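# Feed the thinnest rack tube to the cold saw stop

## Task

Take the thinnest of the three tubes on the rack and push it along the cold saw's rollers until its end touches the length stop. Leave it resting motionless along the rollers. The length stop must stay at its set position, the two other tubes must still sit between their rack pins, and no tube may be bent.

## Robot and tools

ROBOT. Two Doosan arms, left_arm and right_arm, each carrying a Robotiq 2F-140 gripper. Each arm stands on its own carriage on one shared floor track running along y at x = 0. left_rail carries left_arm and is always the carriage toward +y; right_rail carries right_arm. Each arm base sits at x = 0, y = its carriage position_m, z = 0.03 m, facing +x. The grippers' fingers can fold when pushed. A part held in the outer quarter of the pads (near the fingertips) is squeezed properly; held nearer the palm, thin parts may slip. Pressing the fingertips into a surface folds them.

SCENE FRAME. Fixed to the table: z = 0 is the table top, +z up, +x the direction the arms face, +y to their left, y = 0 at track centre. The table edge is at x = 0.31 m. Gripper axes: fingers point along its +z, close along its y. end_effector_position is the point between the pads when shut; fingertips extend about 33 mm past it (about 9 mm when fully open).

execute_actions(actions, cameras). actions is a list run in order; an empty list just reports state and images. Each action may have rows, steps, until, and device keys. rows: up to 15 rows, one per control step (1/30 s). Every row holds 18 numbers in [-1, 1], both arms always: left dx, dy, dz, rx, ry, rz, gripper position, force_limit, speed, then the same nine for the right arm. The six pose numbers are an offset from that arm's Hand target as it was when the action began, in the Hand target's own axes; every row counts from that same start, not from the previous row. 1.0 = 0.6 m or 180 degrees; rx, ry, rz form one rotation vector. All six zero re-requests the Hand target. The controller clips each step's command to 70 mm and 16 degrees from the measured pose, so ramp offsets gradually (e.g. +0.01 per row = 6 mm per step). steps: 1 to 450, default 15, at least one per row; after the last row the arm keeps heading to that row's target. Gripper numbers are commands, not offsets: position +1 open (140 mm), about -0.8 pads touch, -1 close until blocked; force_limit -1 soft to +1 hard (both start at +1); speed -1 slow (about 30 mm/s) to +1 fast. To leave a gripper unchanged, resend its last three numbers; 0 is a real command.

Rails: {"left_rail": {"position_m": y}} is an absolute y in metres (left_rail -1.1 to 2, right_rail -2 to 1.1); speed_m_s 0.01 to 1; acceleration_factor 0.1 to 1; {"stop": true} brakes. Keep carriages at least 0.98 m apart. After sending a position, wait with {"steps": n, "until": {"left_rail": {"position_status": ["!=", "moving"]}}}. Rows ride along with a moving carriage, so let it arrive before placing the gripper. until tests only rail fields, with "=", "!=", "<", "<=", ">", ">=" (numbers need a comparison), or {"all"/"any": {"status": "ended"}}. Out-of-range values or unknown names reject the whole call.

move(target, speed, blend, stop_force, zero, blocking, cameras). Straight-line gripper paths. target is one 18-number row or a list of up to 15 rows, same layout as above; every row is an offset from the Hand targets at the move's start, not from the previous row. speed: m/s, 0.002 to 2, default 0.25, one value or one per target. blend: corner rounding in m per target (0 = stop at each). stop_force: 10 to 80 N, both arms; an arm's path ends when it meets that much push; use slow speeds with it, do not use it while the gripper rotates, leave it out when backing off a contact, and only use it with the carriage at rest. zero resets the force baseline (default true). blocking=false returns early; then call wait or stop before more rows or moves. The result adds a move: line (done, off_target, held, fault...) and limits (paced, held).

wait(seconds 0 to 10) lets things run. stop brakes a running move. zoom_image(camera, region [x0, y0, x1, y1] in pixels, at most 504 by 504) enlarges part of the latest image of cam_high, cam_low, cam_bench_left, cam_bench_right, cam_left_wrist or cam_right_wrist (all 896x504). read_manual returns licence texts only. finished_scene(scene) ends the current scene, given its number.

RESULTS. Per arm: end_effector_position (m), end_effector_quat_wxyz, velocities, Hand target (base for the next offsets), Tool commands, Joint positions (rail m, then six joints rad), Joint velocities, joint torques, Flange force (N, gripper axes, includes held weight, noisy). object_status: 0 moving, 1 blocked while opening, 2 blocked while closing (a grip), 3 reached position or pads met. position_measured is in counts: 3 open, about 139 = 60 mm, 200 = 20 mm, 230 pads met. Rails report position_m, position_status (moving, done, contact_stop, time_out, stopped, stopped_with_arm, stopped_for_other_arm, stopped_for_other_carriage) and position_answer (taken or not_taken). MOTOR HOT warns of an imminent overheating stop.

AVOID. Dropping the tube or letting go while it moves; anything leaving the table (the track counts as off); ramming fixed parts or the saw; pushing the length stop out of place; disturbing the other two tubes; bending any tube; contact between the two arms or carriages; commanding a pose past a firm contact (the stiff arms fault at 144 N or at joint torque limits, stopping that arm for 10 s); twisting or levering the gripper with a long tube held far off centre; paths passing close to an arm's own base.

Each tool is called after "Emit:" as name(argument=value, ...), one argument or row to a line, values as JSON.

## Session

Emit:
execute_actions(
  actions=[],
)

Scene clock: 0.00 s.
left_arm: end_effector_position=(+0.6600, +1.8852, +0.4937) position_measured=3 object_status=3 end_effector_quat_wxyz=(+0.000, +1.000, +0.000, +0.000) | right_arm: end_effector_position=(+0.6600, -1.0407, +0.4937) position_measured=3 object_status=3 end_effector_quat_wxyz=(+0.000, +1.000, +0.000, +0.000)
Joint positions: left_arm=[1.886 -0.053 0.164 1.35 0 1.628 1.518] | right_arm=[-1.04 -0.053 0.164 1.35 0 1.628 1.518]
Joint velocities: within noise
Joint torques (N m): no reading
Flange force (N): no reading
Hand target: left_arm +0.6600, +1.8852, +0.4937; +0.000, +1.000, +0.000, +0.000 | right_arm +0.6600, -1.0407, +0.4937; +0.000, +1.000, +0.000, +0.000
Tool commands: left_gripper/position=+1.0 left_gripper/force_limit=+1.0 left_gripper/speed=+1.0 right_gripper/position=+1.0 right_gripper/force_limit=+1.0 right_gripper/speed=+1.0
left_rail: position_m=1.886 position_status=done
right_rail: position_m=-1.040 position_status=done

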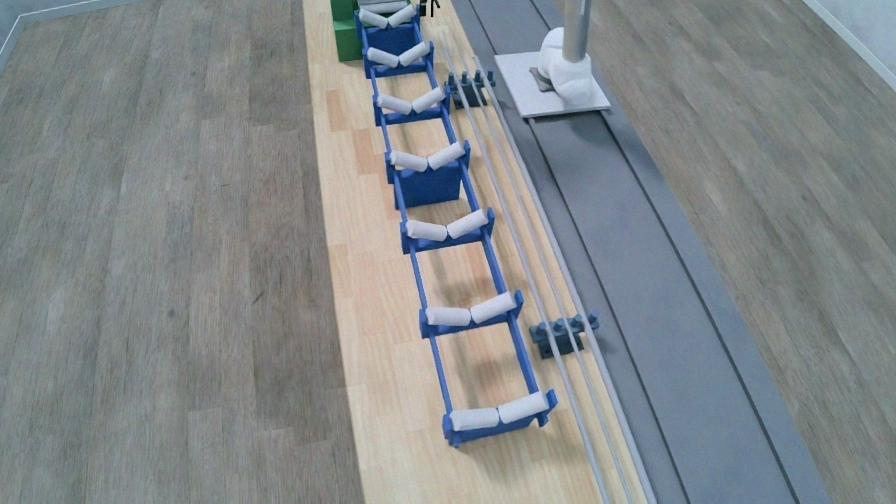

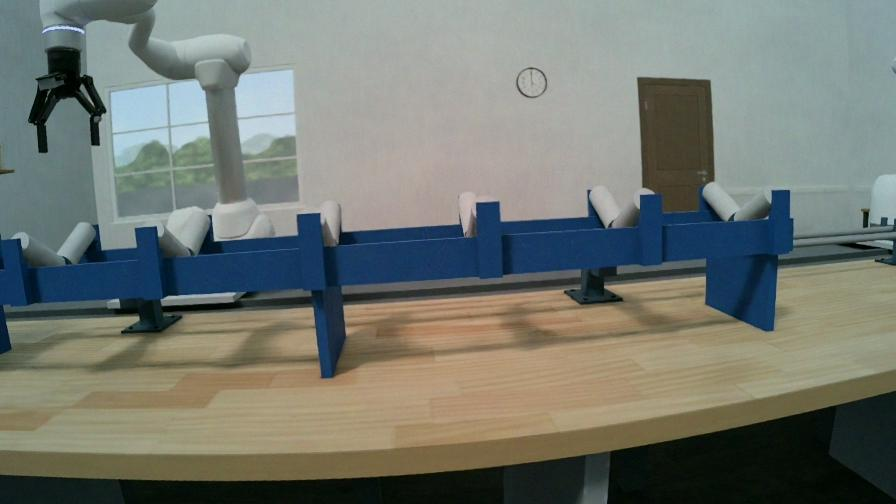

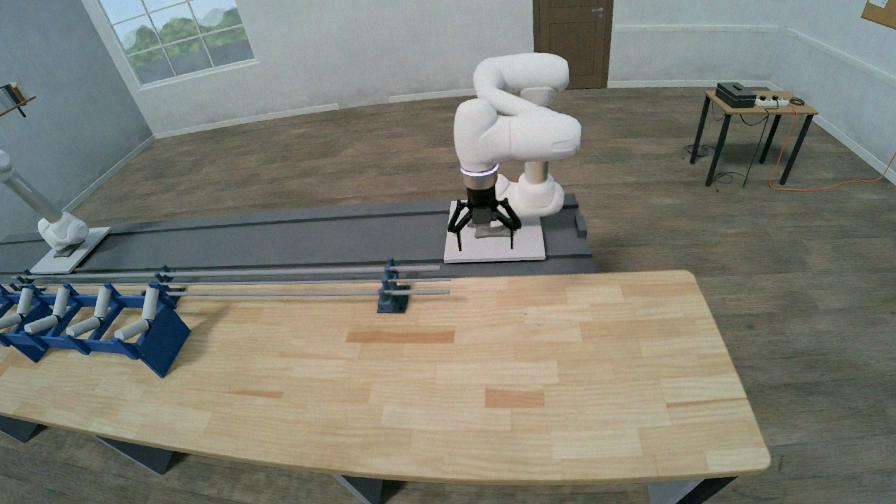

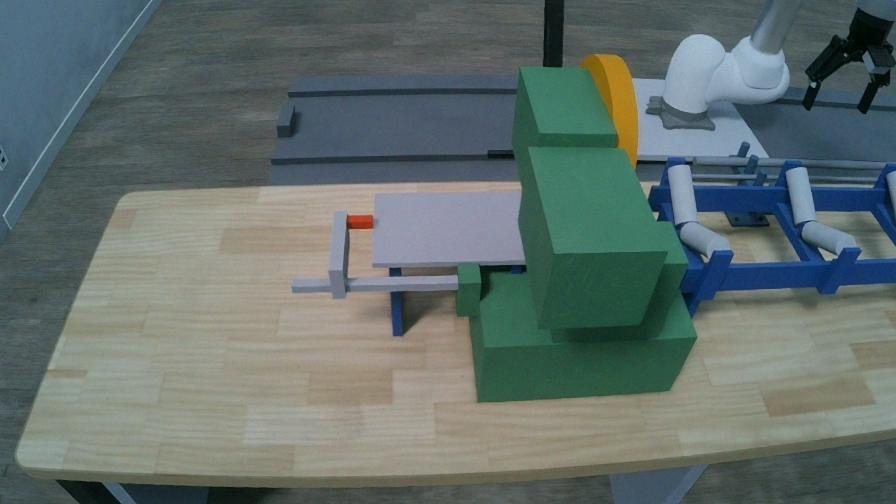

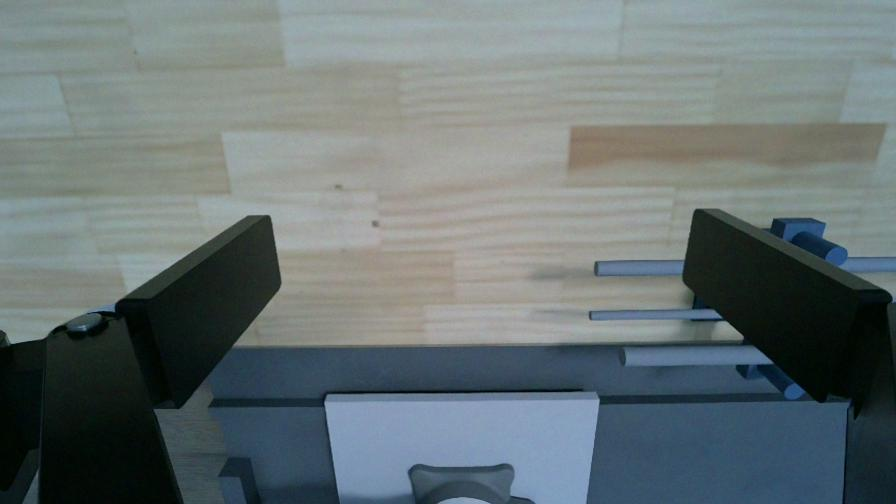

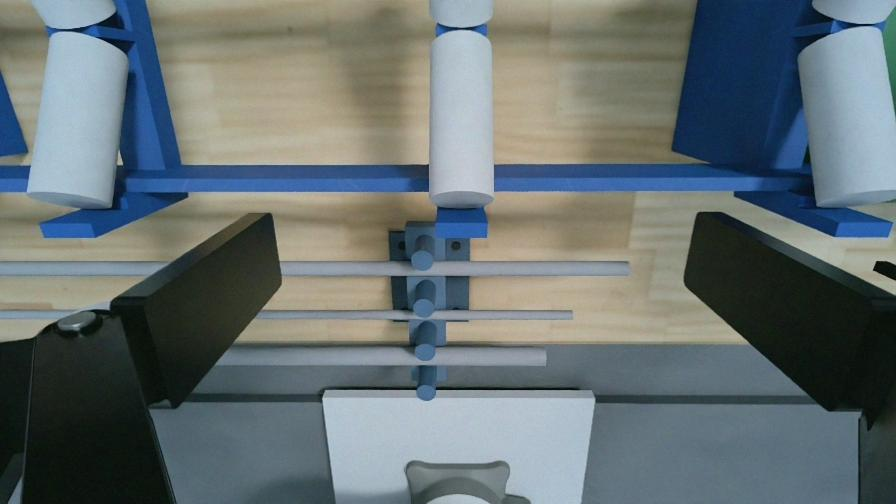

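Emit:
zoom_image(
  camera="cam_bench_right",
  region=[250, 130, 550, 350],
)

Emit:
zoom_image(
  camera="cam_bench_right",
  region=[500, 40, 896, 350],
)

Emit:
zoom_image(
  camera="cam_right_wrist",
  region=[200, 150, 650, 420],
)

Emit:
zoom_image(
  camera="cam_left_wrist",
  region=[550, 180, 896, 420],
)

Emit:
zoom_image(
  camera="cam_high",
  region=[300, 0, 660, 250],
)

Emit:
zoom_image(
  camera="cam_high",
  region=[380, 220, 700, 504],
)

Scaled by 1.680 from the camera's 896x504 image, which has a finer 1280x720 frame.

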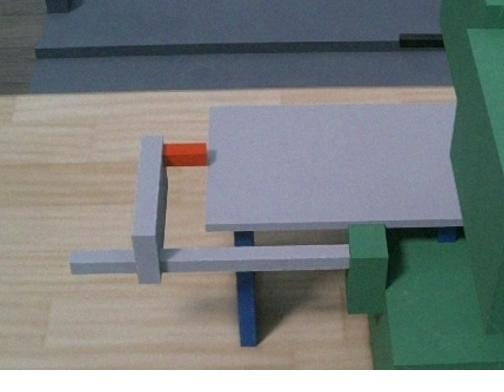

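Scaled by 1.273 from the camera's 896x504 image, which has a finer 1280x720 frame.

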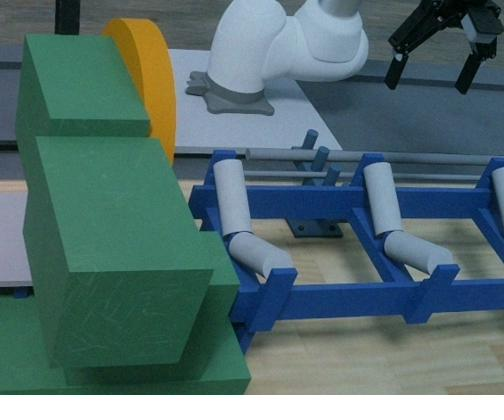

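Scaled by 1.120 from the camera's 896x504 image, which has a finer 1280x720 frame.

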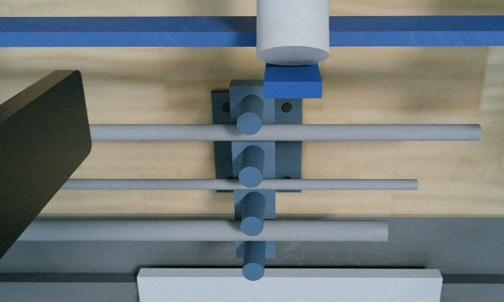

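Scaled by 1.457 from the camera's 896x504 image, which has a finer 1280x720 frame.

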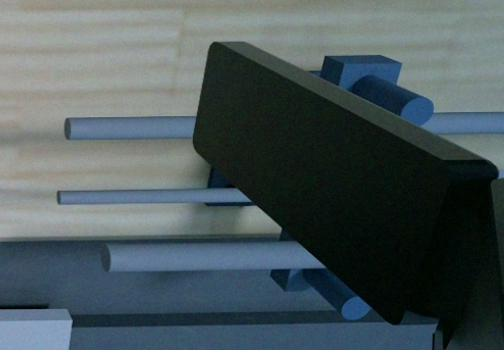

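Scaled by 1.400 from the camera's 896x504 image, which has a finer 1280x720 frame.

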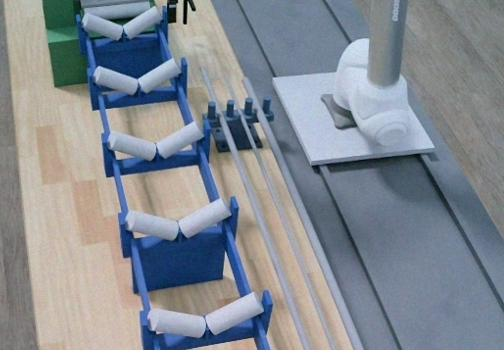

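Scaled by 1.575 from the camera's 896x504 image, which has a finer 1280x720 frame.

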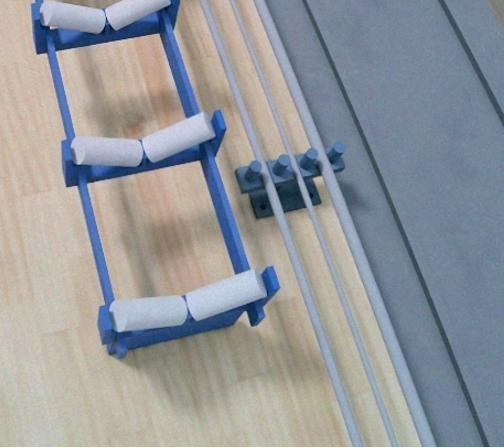

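Emit:
move(
  target=[0,0,0,0,0,-0.5,1,1,1, 0,0,0,0,0,-0.5,1,1,1],
  speed=0.4,
)

Scene clock: 120.20 s.
left_arm: end_effector_position=(+0.6600, +1.8852, +0.4937) position_measured=3 object_status=3 end_effector_quat_wxyz=(+0.000, +0.707, +0.707, +0.000) | right_arm: end_effector_position=(+0.6600, -1.0407, +0.4937) position_measured=3 object_status=3 end_effector_quat_wxyz=(+0.000, +0.707, +0.707, +0.000)
Joint positions: left_arm=[1.886 -0.053 0.164 1.35 0 1.628 -0.053] | right_arm=[-1.04 -0.053 0.164 1.35 0 1.628 -0.053]
Joint torques (N m): left_arm=[4.86 -62.82 -44.72 4.85 -0.33 -0.03] | right_arm=[-0.81 -59.31 -40.09 4.13 0.19 0.12]
Flange force (N): left_arm=[-7.2 0.2 2.4] | right_arm=[1.0 4.6 -4.2]
Hand target: left_arm +0.6600, +1.8852, +0.4937; +0.000, +0.707, +0.707, +0.000 | right_arm +0.6600, -1.0407, +0.4937; +0.000, +0.707, +0.707, +0.000
Off the commanded pose: left_arm 0.000 m, 0 deg | right_arm 0.000 m, 0 deg.
left_rail: position_m=1.886 position_status=done
right_rail: position_m=-1.040 position_status=done
move: done

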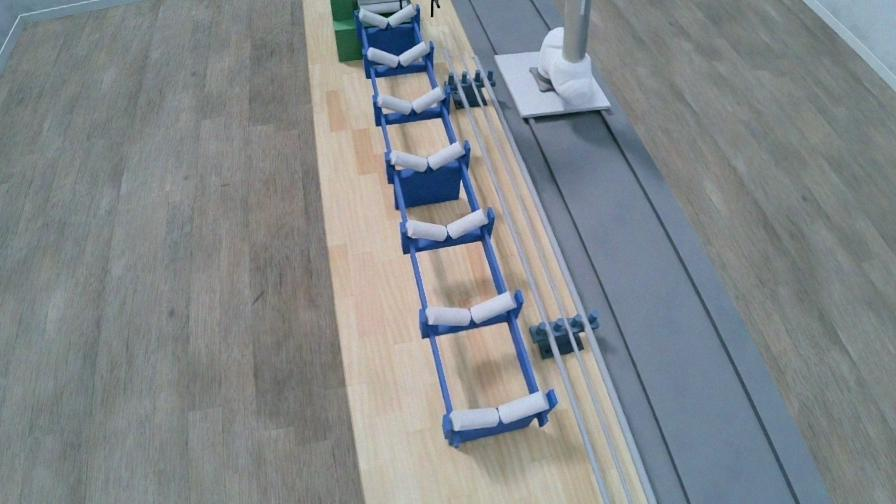

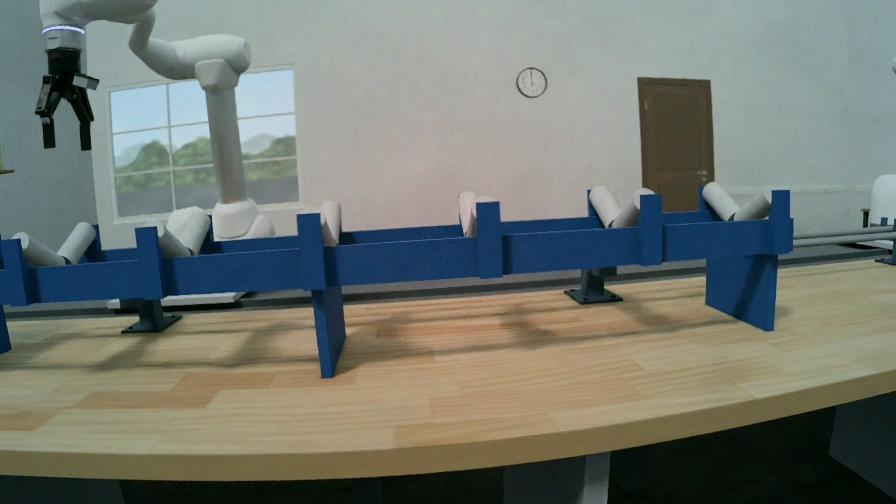

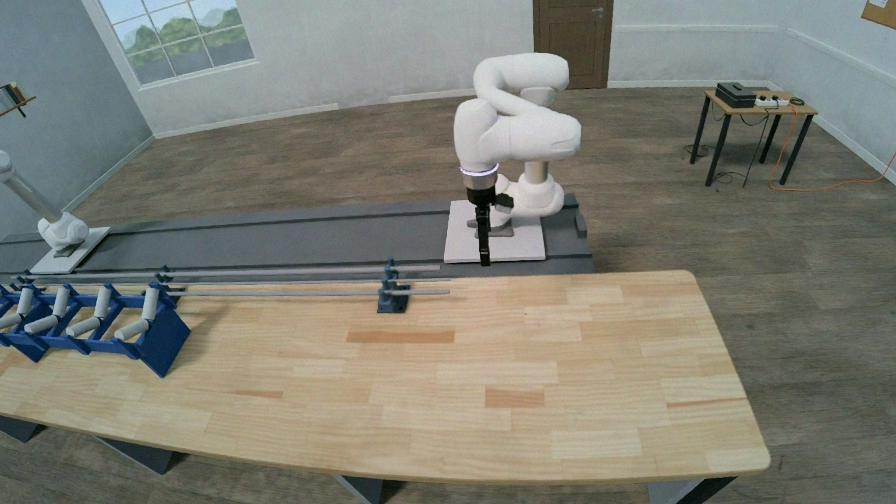

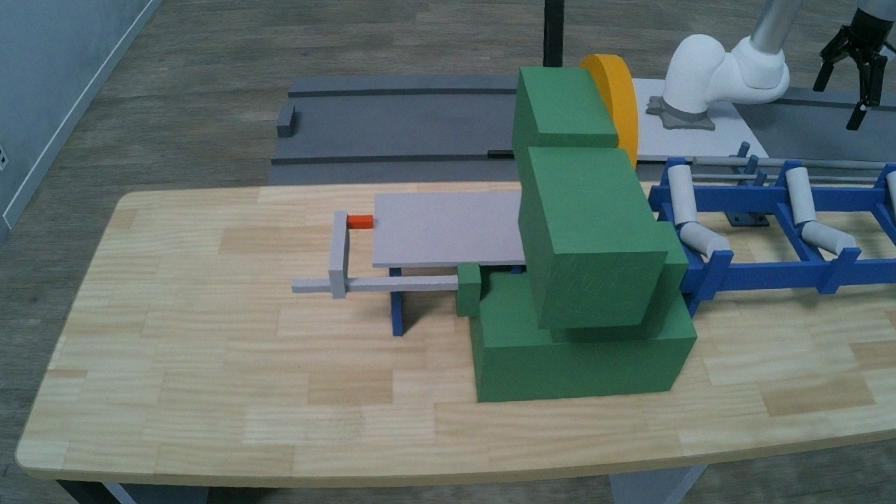

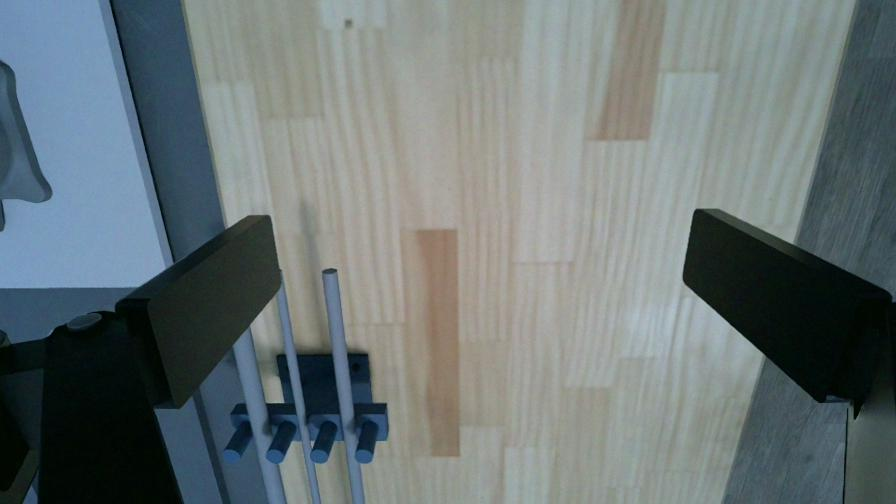

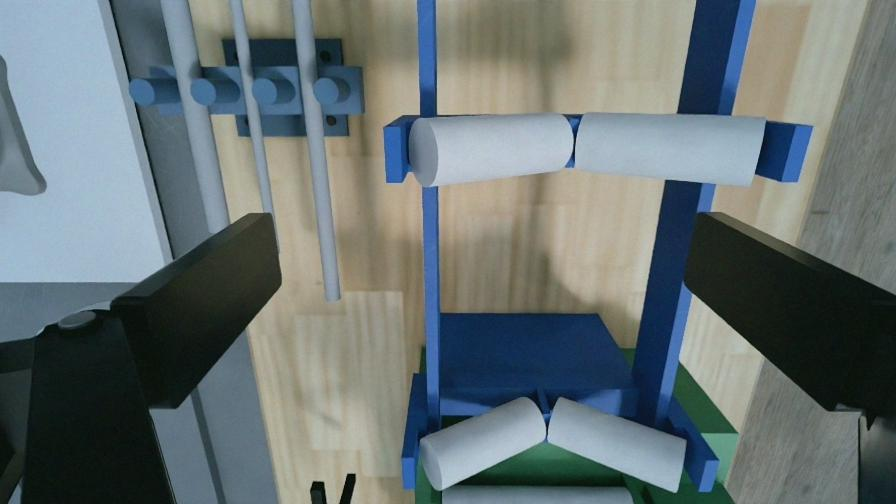

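Emit:
move(
  target=[0,0,0,0,0,0,1,1,1, 0,0.15,0,0,-0.2,0,1,1,1],
  speed=0.4,
  cameras=["cam_right_wrist","cam_high"],
)

Scene clock: 141.17 s.
left_arm: end_effector_position=(+0.6600, +1.8852, +0.4937) position_measured=3 object_status=3 end_effector_quat_wxyz=(+0.000, +0.707, +0.707, +0.000) | right_arm: end_effector_position=(+0.7499, -1.0407, +0.4937) position_measured=3 object_status=3 end_effector_quat_wxyz=(+0.218, +0.673, +0.673, -0.218)
Joint positions: left_arm=[1.886 -0.053 0.164 1.35 0 1.628 -0.053] | right_arm=[-1.04 0.21 0.354 1.219 -0.618 1.692 0.172]
Joint torques (N m): left_arm=[4.5 -62.58 -44.73 4.88 -0.34 -0.23] | right_arm=[-1.37 -78.72 -39.81 1.66 0.4 0.11]
Flange force (N): left_arm=[-6.1 0.0 2.6] | right_arm=[-0.1 5.3 -5.2]
Hand target: left_arm +0.6600, +1.8852, +0.4937; +0.000, +0.707, +0.707, +0.000 | right_arm +0.7500, -1.0407, +0.4937; +0.219, +0.672, +0.672, -0.219
Off the commanded pose: left_arm 0.000 m, 0 deg | right_arm 0.000 m, 0 deg.
left_rail: position_m=1.886 position_status=done
right_rail: position_m=-1.040 position_status=done
move: done
Images, in order (width x height): cam_high 896x504, cam_right_wrist 896x504.

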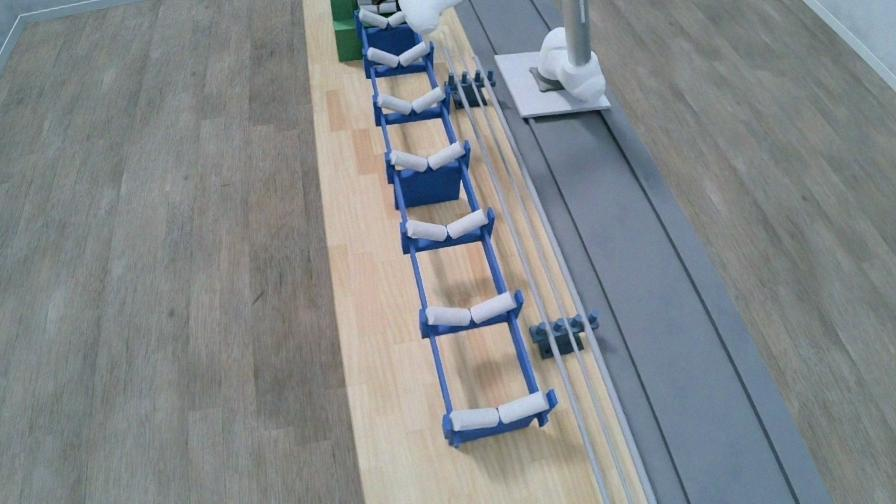

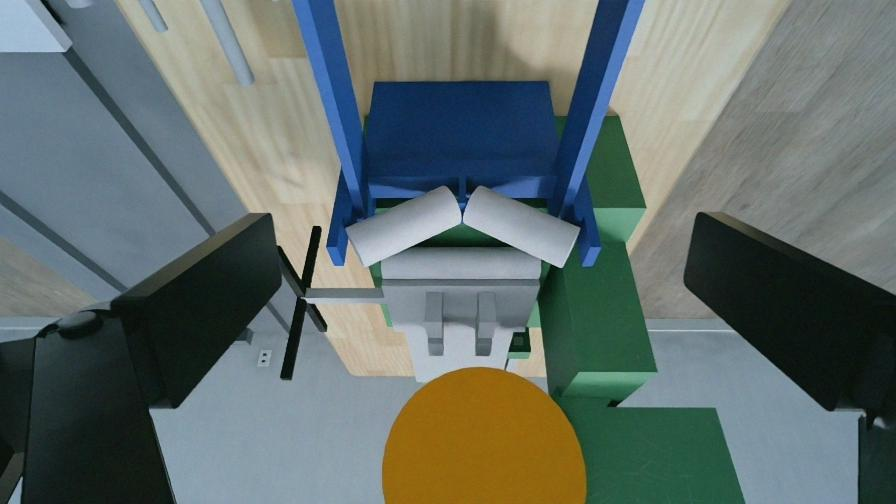

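Emit:
zoom_image(
  camera="cam_right_wrist",
  region=[300, 150, 660, 400],
)

Scaled by 1.400 from the camera's 896x504 image, which has a finer 1280x720 frame.

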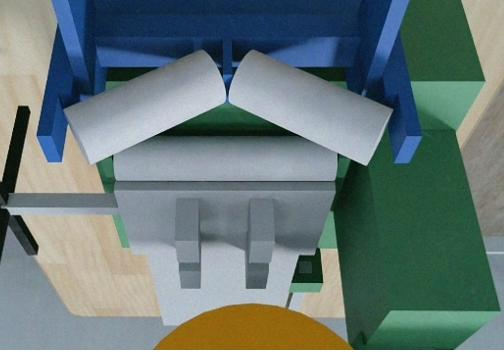

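Emit:
move(
  target=[0,0,0,0,0,0,1,1,1, 0.088,0,0.121,0,-0.19,0,1,1,1],
  speed=0.3,
  cameras=["cam_right_wrist","cam_low"],
)

Scene clock: 198.73 s.
left_arm: end_effector_position=(+0.6600, +1.8852, +0.4937) position_measured=3 object_status=3 end_effector_quat_wxyz=(+0.000, +0.707, +0.707, +0.000) | right_arm: end_effector_position=(+0.7500, -1.0407, +0.4039) position_measured=3 object_status=3 end_effector_quat_wxyz=(+0.407, +0.579, +0.579, -0.407)
Joint positions: left_arm=[1.886 -0.053 0.164 1.35 0 1.628 -0.053] | right_arm=[-1.04 0.352 0.495 1.464 -1.112 1.744 0.491]
Joint torques (N m): left_arm=[4.96 -62.37 -44.66 4.9 -0.23 -0.19] | right_arm=[-1.24 -86.11 -34.83 -0.59 1.35 0.24]
Flange force (N): left_arm=[-7.6 0.0 3.0] | right_arm=[-1.8 3.4 -3.7]
Hand target: left_arm +0.6600, +1.8852, +0.4937; +0.000, +0.707, +0.707, +0.000 | right_arm +0.7500, -1.0407, +0.4039; +0.407, +0.579, +0.579, -0.407
Off the commanded pose: left_arm 0.000 m, 0 deg | right_arm 0.000 m, 0 deg.
left_rail: position_m=1.886 position_status=done
right_rail: position_m=-1.040 position_status=done
move: done
Images, in order (width x height): cam_low 896x504, cam_right_wrist 896x504.

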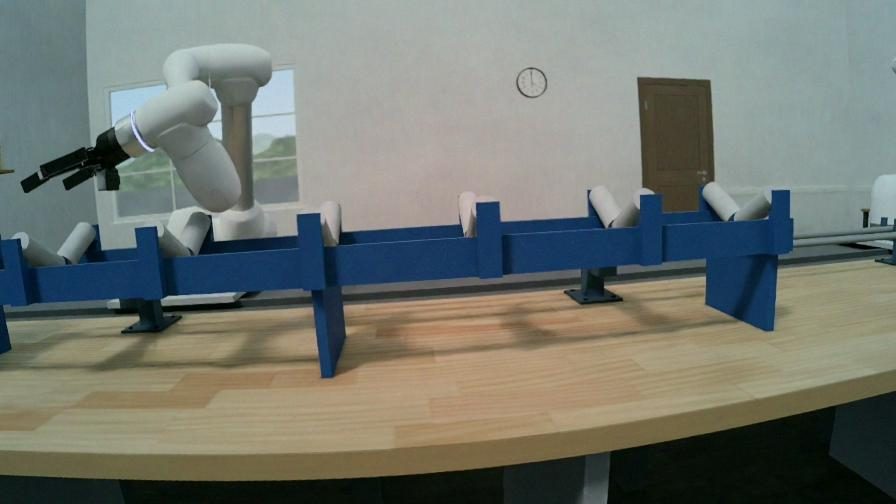

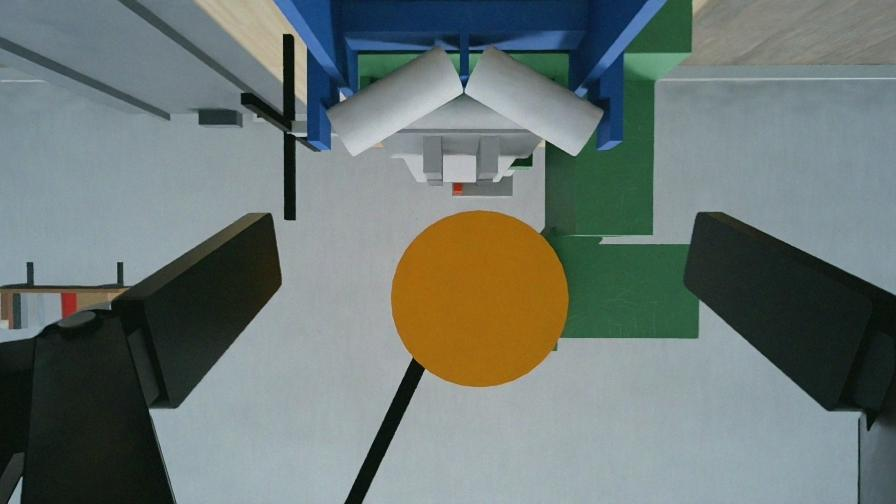

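Emit:
zoom_image(
  camera="cam_right_wrist",
  region=[300, 30, 640, 220],
)

Scaled by 1.482 from the camera's 896x504 image, which has a finer 1280x720 frame.

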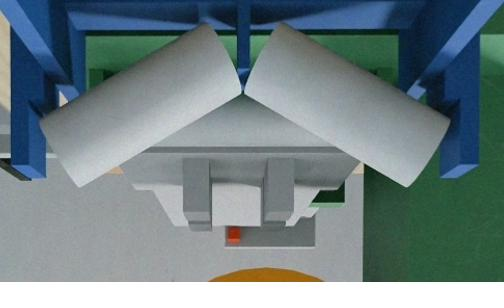

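Emit:
move(
  target=[0,0,0,0,0,0,1,1,1, 0.0773,-0.5167,-0.0964,0,0.39,0,1,1,1],
  speed=0.4,
  cameras=["cam_right_wrist"],
)

Scene clock: 262.23 s.
left_arm: end_effector_position=(+0.6600, +1.8852, +0.4937) position_measured=3 object_status=3 end_effector_quat_wxyz=(+0.000, +0.707, +0.707, +0.000) | right_arm: end_effector_position=(+0.4400, -0.9706, +0.3798) position_measured=3 object_status=3 end_effector_quat_wxyz=(+0.000, +0.707, +0.707, +0.000)
Joint positions: left_arm=[1.886 -0.053 0.164 1.35 0 1.628 -0.053] | right_arm=[-1.04 0.08 -0.177 1.892 0 1.426 0.08]
Joint torques (N m): left_arm=[4.85 -62.45 -44.77 4.84 -0.23 -0.16] | right_arm=[-0.53 -24.09 -39.6 4 0.18 0.2]
Flange force (N): left_arm=[-6.7 -0.7 3.2] | right_arm=[1.5 4.1 -3.8]
Hand target: left_arm +0.6600, +1.8852, +0.4937; +0.000, +0.707, +0.707, +0.000 | right_arm +0.4399, -0.9706, +0.3798; +0.000, +0.707, +0.707, +0.000
Off the commanded pose: left_arm 0.000 m, 0 deg | right_arm 0.000 m, 0 deg.
left_rail: position_m=1.886 position_status=done
right_rail: position_m=-1.040 position_status=done
move: done
Images, in order (width x height): cam_right_wrist 896x504.

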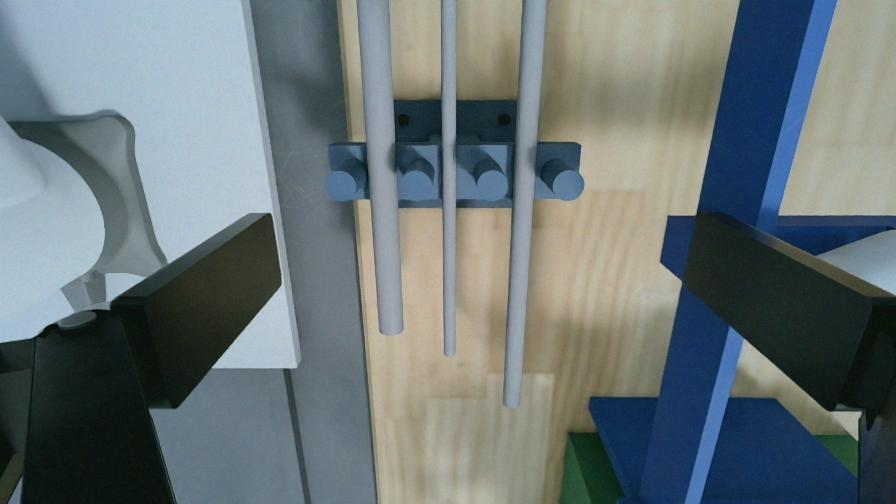

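Emit:
zoom_image(
  camera="cam_right_wrist",
  region=[320, 90, 600, 250],
)

Emit:
zoom_image(
  camera="cam_right_wrist",
  region=[320, 280, 600, 440],
)

Scaled by 1.800 from the camera's 896x504 image, which has a finer 1280x720 frame.

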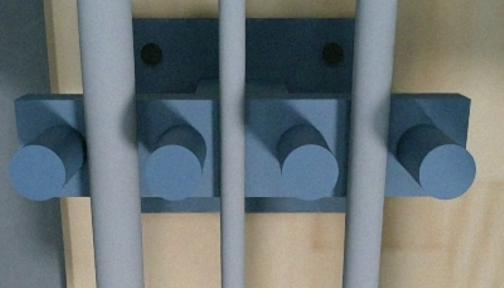

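Scaled by 1.800 from the camera's 896x504 image, which has a finer 1280x720 frame.

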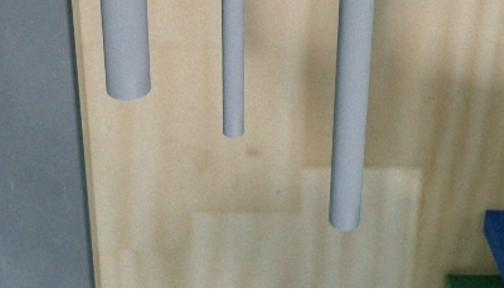

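Emit:
move(
  target=[0,0,0,0,0,0,1,1,1, 0,0,0.1667,0,0,0,1,1,1],
  speed=0.3,
  cameras=["cam_right_wrist", "cam_low"],
)

Emit:
zoom_image(
  camera="cam_right_wrist",
  region=[280, 60, 640, 260],
)

Emit:
zoom_image(
  camera="cam_right_wrist",
  region=[320, 320, 640, 504],
)

Scene clock: 279.40 s.
left_arm: end_effector_position=(+0.6600, +1.8852, +0.4937) position_measured=3 object_status=3 end_effector_quat_wxyz=(+0.000, +0.707, +0.707, +0.000) | right_arm: end_effector_position=(+0.4399, -0.9706, +0.2799) position_measured=3 object_status=3 end_effector_quat_wxyz=(+0.000, +0.707, +0.707, +0.000)
Joint positions: left_arm=[1.886 -0.053 0.164 1.35 0 1.628 -0.053] | right_arm=[-1.04 0.079 -0.135 2.042 0 1.235 0.079]
Joint torques (N m): left_arm=[4.57 -62.61 -44.76 4.89 -0.21 -0.26] | right_arm=[-1.29 -26.18 -38.45 3.85 -0.35 0.14]
Flange force (N): left_arm=[-6.3 0.6 3.5] | right_arm=[3.0 2.4 -3.0]
Hand target: left_arm +0.6600, +1.8852, +0.4937; +0.000, +0.707, +0.707, +0.000 | right_arm +0.4399, -0.9706, +0.2798; +0.000, +0.707, +0.707, +0.000
Off the commanded pose: left_arm 0.000 m, 0 deg | right_arm 0.000 m, 0 deg.
left_rail: position_m=1.886 position_status=done
right_rail: position_m=-1.040 position_status=done
move: done
Images, in order (width x height): cam_low 896x504, cam_right_wrist 896x504.

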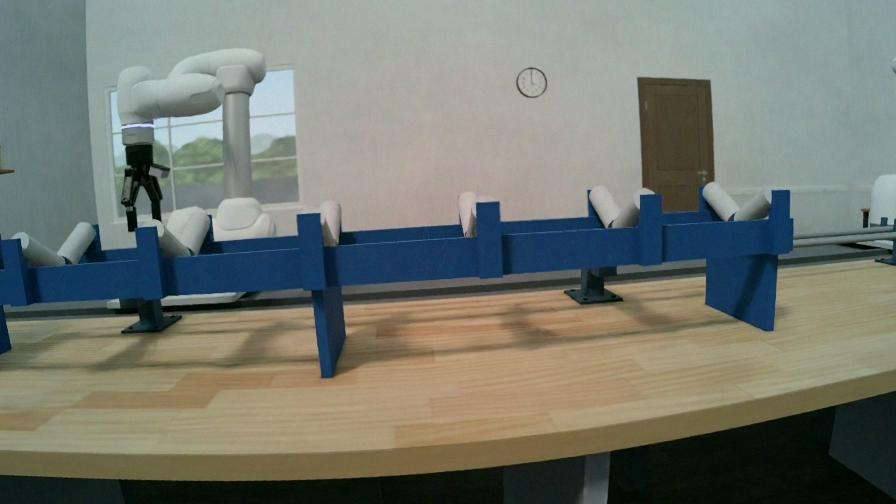

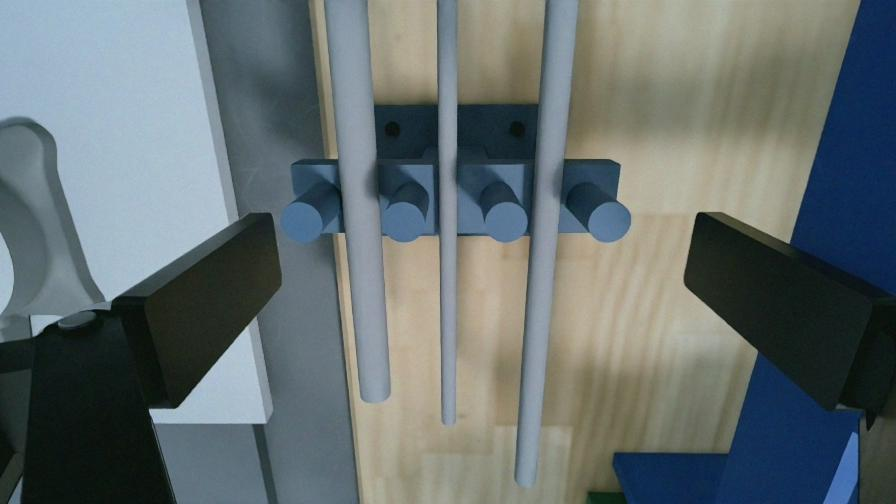

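Scaled by 1.400 from the camera's 896x504 image, which has a finer 1280x720 frame.

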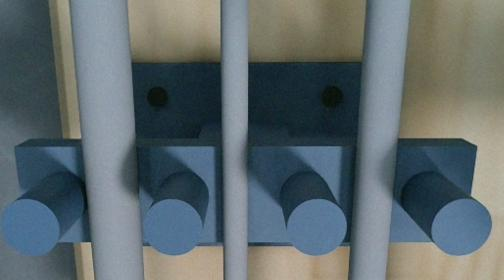

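Scaled by 1.575 from the camera's 896x504 image, which has a finer 1280x720 frame.

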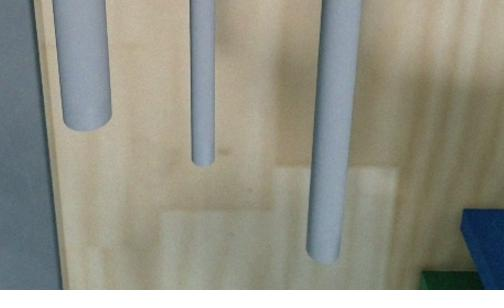

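Emit:
execute_actions(
  actions=[
    {"left_rail":{"position_m":1.36},"right_rail":{"position_m":-0.6},"steps":150,"until":{"all":{"status":"ended"}}},
  ],
  cameras=[],
)

Emit:
move(
  target=[0,-0.385,0.3562,0,0,0,0.4,0,1, -0.117,-0.018,0,0,0,0,0.4,0,1],
  speed=0.4,
)

Scene clock: 338.27 s.
left_arm: end_effector_position=(+0.6600, +1.3596, +0.4937) position_measured=3 object_status=3 end_effector_quat_wxyz=(+0.000, +0.707, +0.707, +0.000) | right_arm: end_effector_position=(+0.4399, -0.5304, +0.2798) position_measured=3 object_status=3 end_effector_quat_wxyz=(+0.000, +0.707, +0.707, +0.000) end_effector_velocity=(+0.000, +0.001, +0.001) end_effector_angular_velocity=(+0.000, -0.001, -0.001)
Joint positions: left_arm=[1.36 -0.053 0.164 1.35 0 1.628 -0.053] | right_arm=[-0.6 0.079 -0.135 2.042 0 1.234 0.079]
Joint velocities: left_arm=[within noise] | right_arm=[0.001 0 -0.001 -0.001 0 0.001 0.001]
Joint torques (N m): left_arm=[4.56 -62.57 -44.8 4.91 -0.26 -0.22] | right_arm=[-1.5 -25.78 -37.85 3.89 0.16 0.12]
Flange force (N): left_arm=[-6.6 0.3 3.2] | right_arm=[3.6 2.5 -3.5]
Hand target: left_arm +0.6600, +1.3596, +0.4937; +0.000, +0.707, +0.707, +0.000 | right_arm +0.4399, -0.5304, +0.2798; +0.000, +0.707, +0.707, +0.000
Tool commands: left_gripper/position=+1.0 left_gripper/force_limit=+1.0 left_gripper/speed=+1.0 right_gripper/position=+1.0 right_gripper/force_limit=+1.0 right_gripper/speed=+1.0
Off the commanded pose: left_arm 0.000 m, 0 deg | right_arm 0.000 m, 0 deg.
left_rail: position_m=1.360 position_status=done
right_rail: position_m=-0.600 position_status=done
No camera images: "cameras" was empty.

Scene clock: 339.67 s.
left_arm: end_effector_position=(+0.4290, +1.3595, +0.2800) position_measured=78 object_status=3 end_effector_quat_wxyz=(+0.000, +0.707, +0.707, +0.000) | right_arm: end_effector_position=(+0.4291, -0.6005, +0.2798) position_measured=78 object_status=3 end_effector_quat_wxyz=(+0.000, +0.707, +0.707, +0.000)
Joint positions: left_arm=[1.36 -0.082 -0.164 2.066 0 1.24 -0.082] | right_arm=[-0.6 -0.082 -0.163 2.066 0 1.239 -0.082]
Joint torques (N m): left_arm=[4.64 -25.02 -41.64 4.65 -0.33 -0.21] | right_arm=[-1.29 -22.76 -37.84 3.9 0.21 0.07]
Flange force (N): left_arm=[-10.2 0.7 1.9] | right_arm=[2.9 3.0 -3.3]
Hand target: left_arm +0.4290, +1.3595, +0.2799; +0.000, +0.707, +0.707, +0.000 | right_arm +0.4291, -0.6005, +0.2798; +0.000, +0.707, +0.707, +0.000
Off the commanded pose: left_arm 0.000 m, 0 deg | right_arm 0.000 m, 0 deg.
left_rail: position_m=1.360 position_status=done
right_rail: position_m=-0.600 position_status=done
move: done

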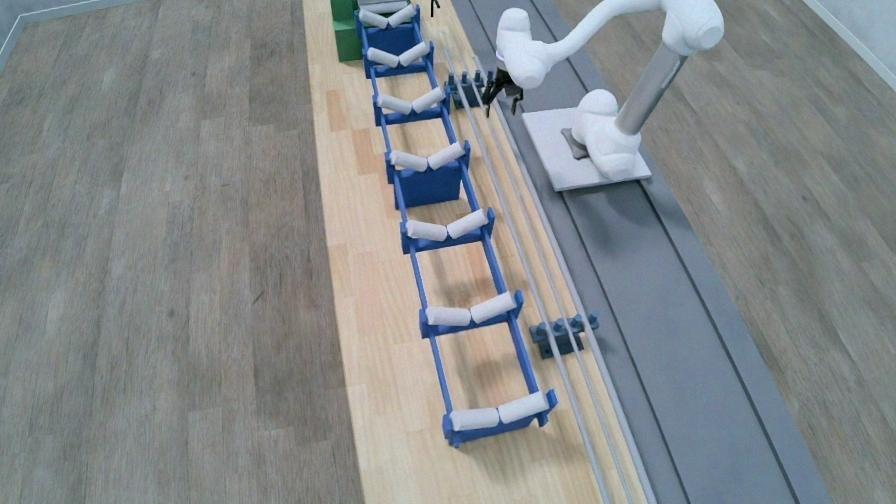

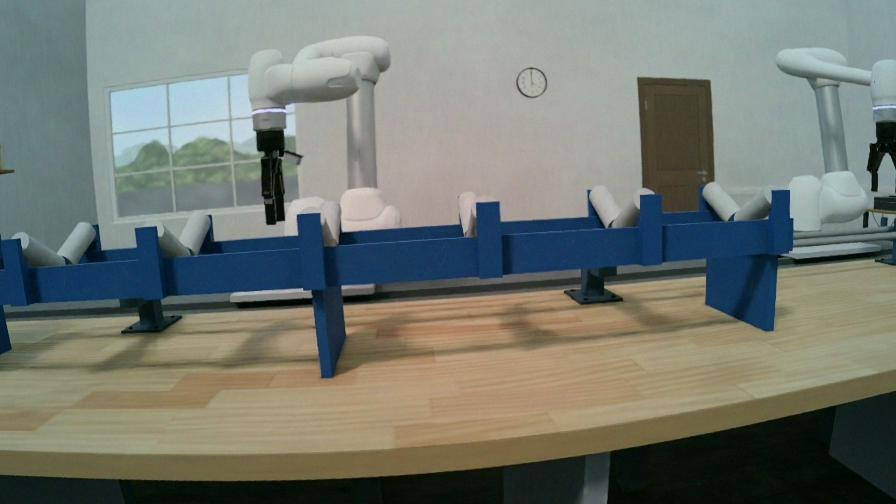

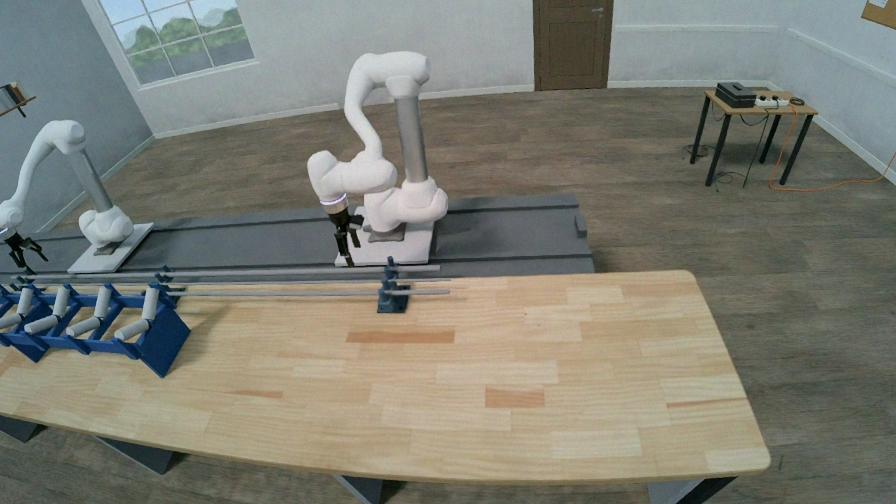

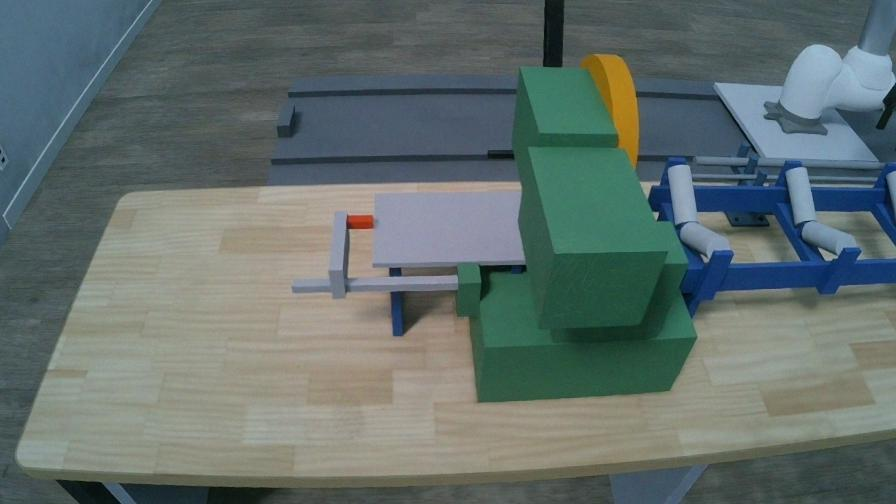

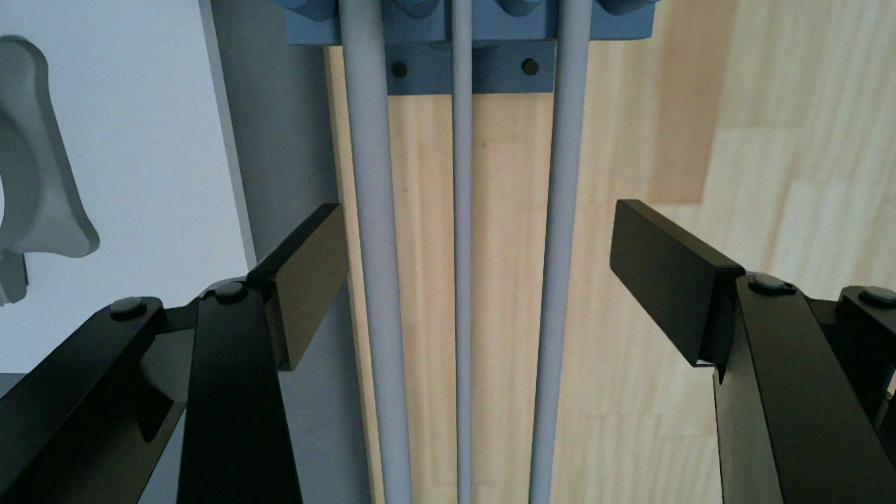

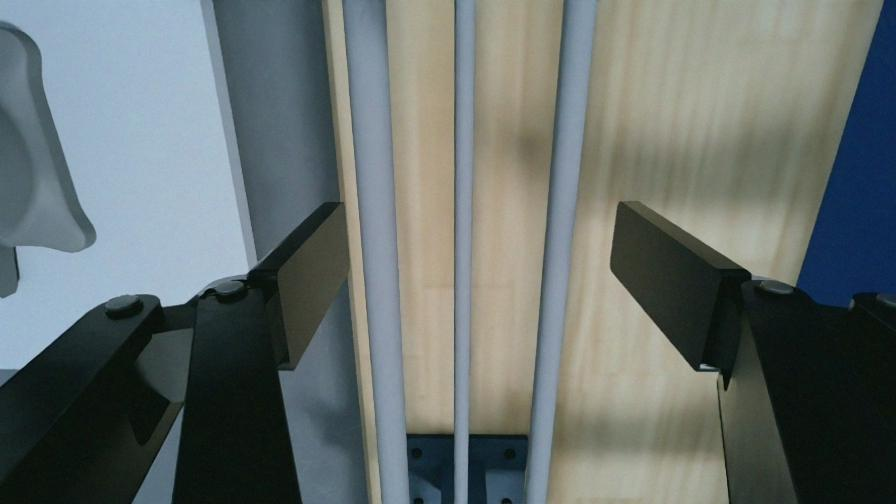

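Emit:
move(
  target=[0,-0.004,0.1833,0,0,0,-0.2,0,0, 0,-0.004,0.1833,0,0,0,-0.2,0,0],
  speed=0.2,
  cameras=["cam_left_wrist","cam_right_wrist"],
)

Scene clock: 360.77 s.
left_arm: end_effector_position=(+0.4266, +1.3595, +0.1700) position_measured=154 object_status=3 end_effector_quat_wxyz=(+0.000, +0.707, +0.707, +0.000) | right_arm: end_effector_position=(+0.4267, -0.6006, +0.1699) position_measured=154 object_status=3 end_effector_quat_wxyz=(+0.000, +0.707, +0.707, +0.000)
Joint positions: left_arm=[1.36 -0.082 -0.077 2.21 0 1.008 -0.082] | right_arm=[-0.6 -0.082 -0.077 2.21 0 1.008 -0.082]
Joint torques (N m): left_arm=[4.38 -30.38 -37.76 4.16 -0.19 -0.23] | right_arm=[-1.09 -28.63 -33.58 3.4 0.18 0.14]
Flange force (N): left_arm=[-9.7 0.9 3.9] | right_arm=[2.4 4.4 -2.1]
Hand target: left_arm +0.4266, +1.3595, +0.1700; +0.000, +0.707, +0.707, +0.000 | right_arm +0.4267, -0.6006, +0.1698; +0.000, +0.707, +0.707, +0.000
Off the commanded pose: left_arm 0.000 m, 0 deg | right_arm 0.000 m, 0 deg.
left_rail: position_m=1.360 position_status=done
right_rail: position_m=-0.600 position_status=done
move: done
Images, in order (width x height): cam_left_wrist 896x504, cam_right_wrist 896x504.

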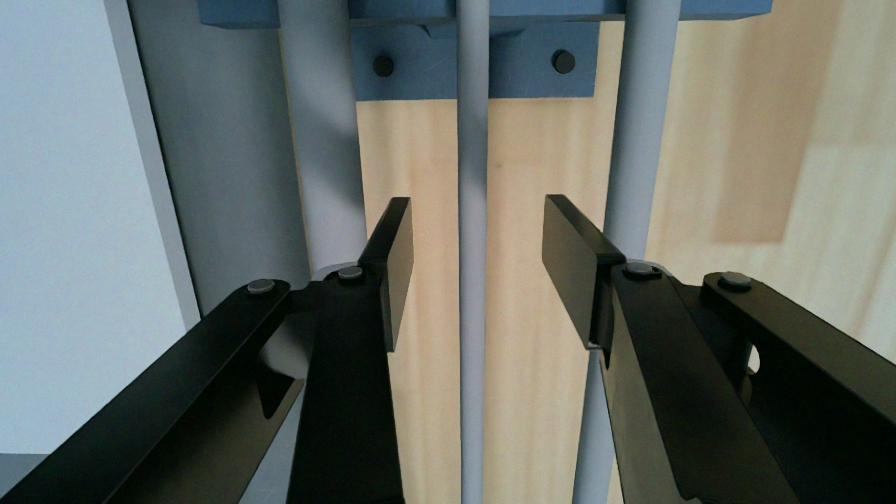

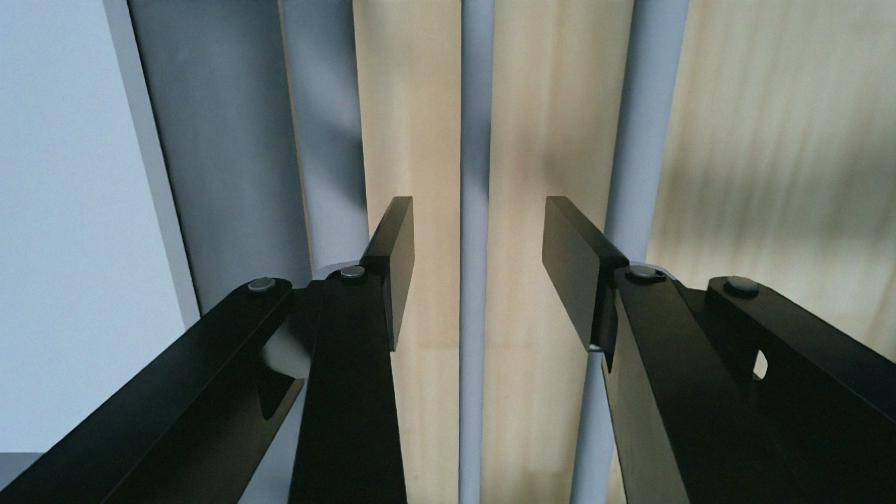

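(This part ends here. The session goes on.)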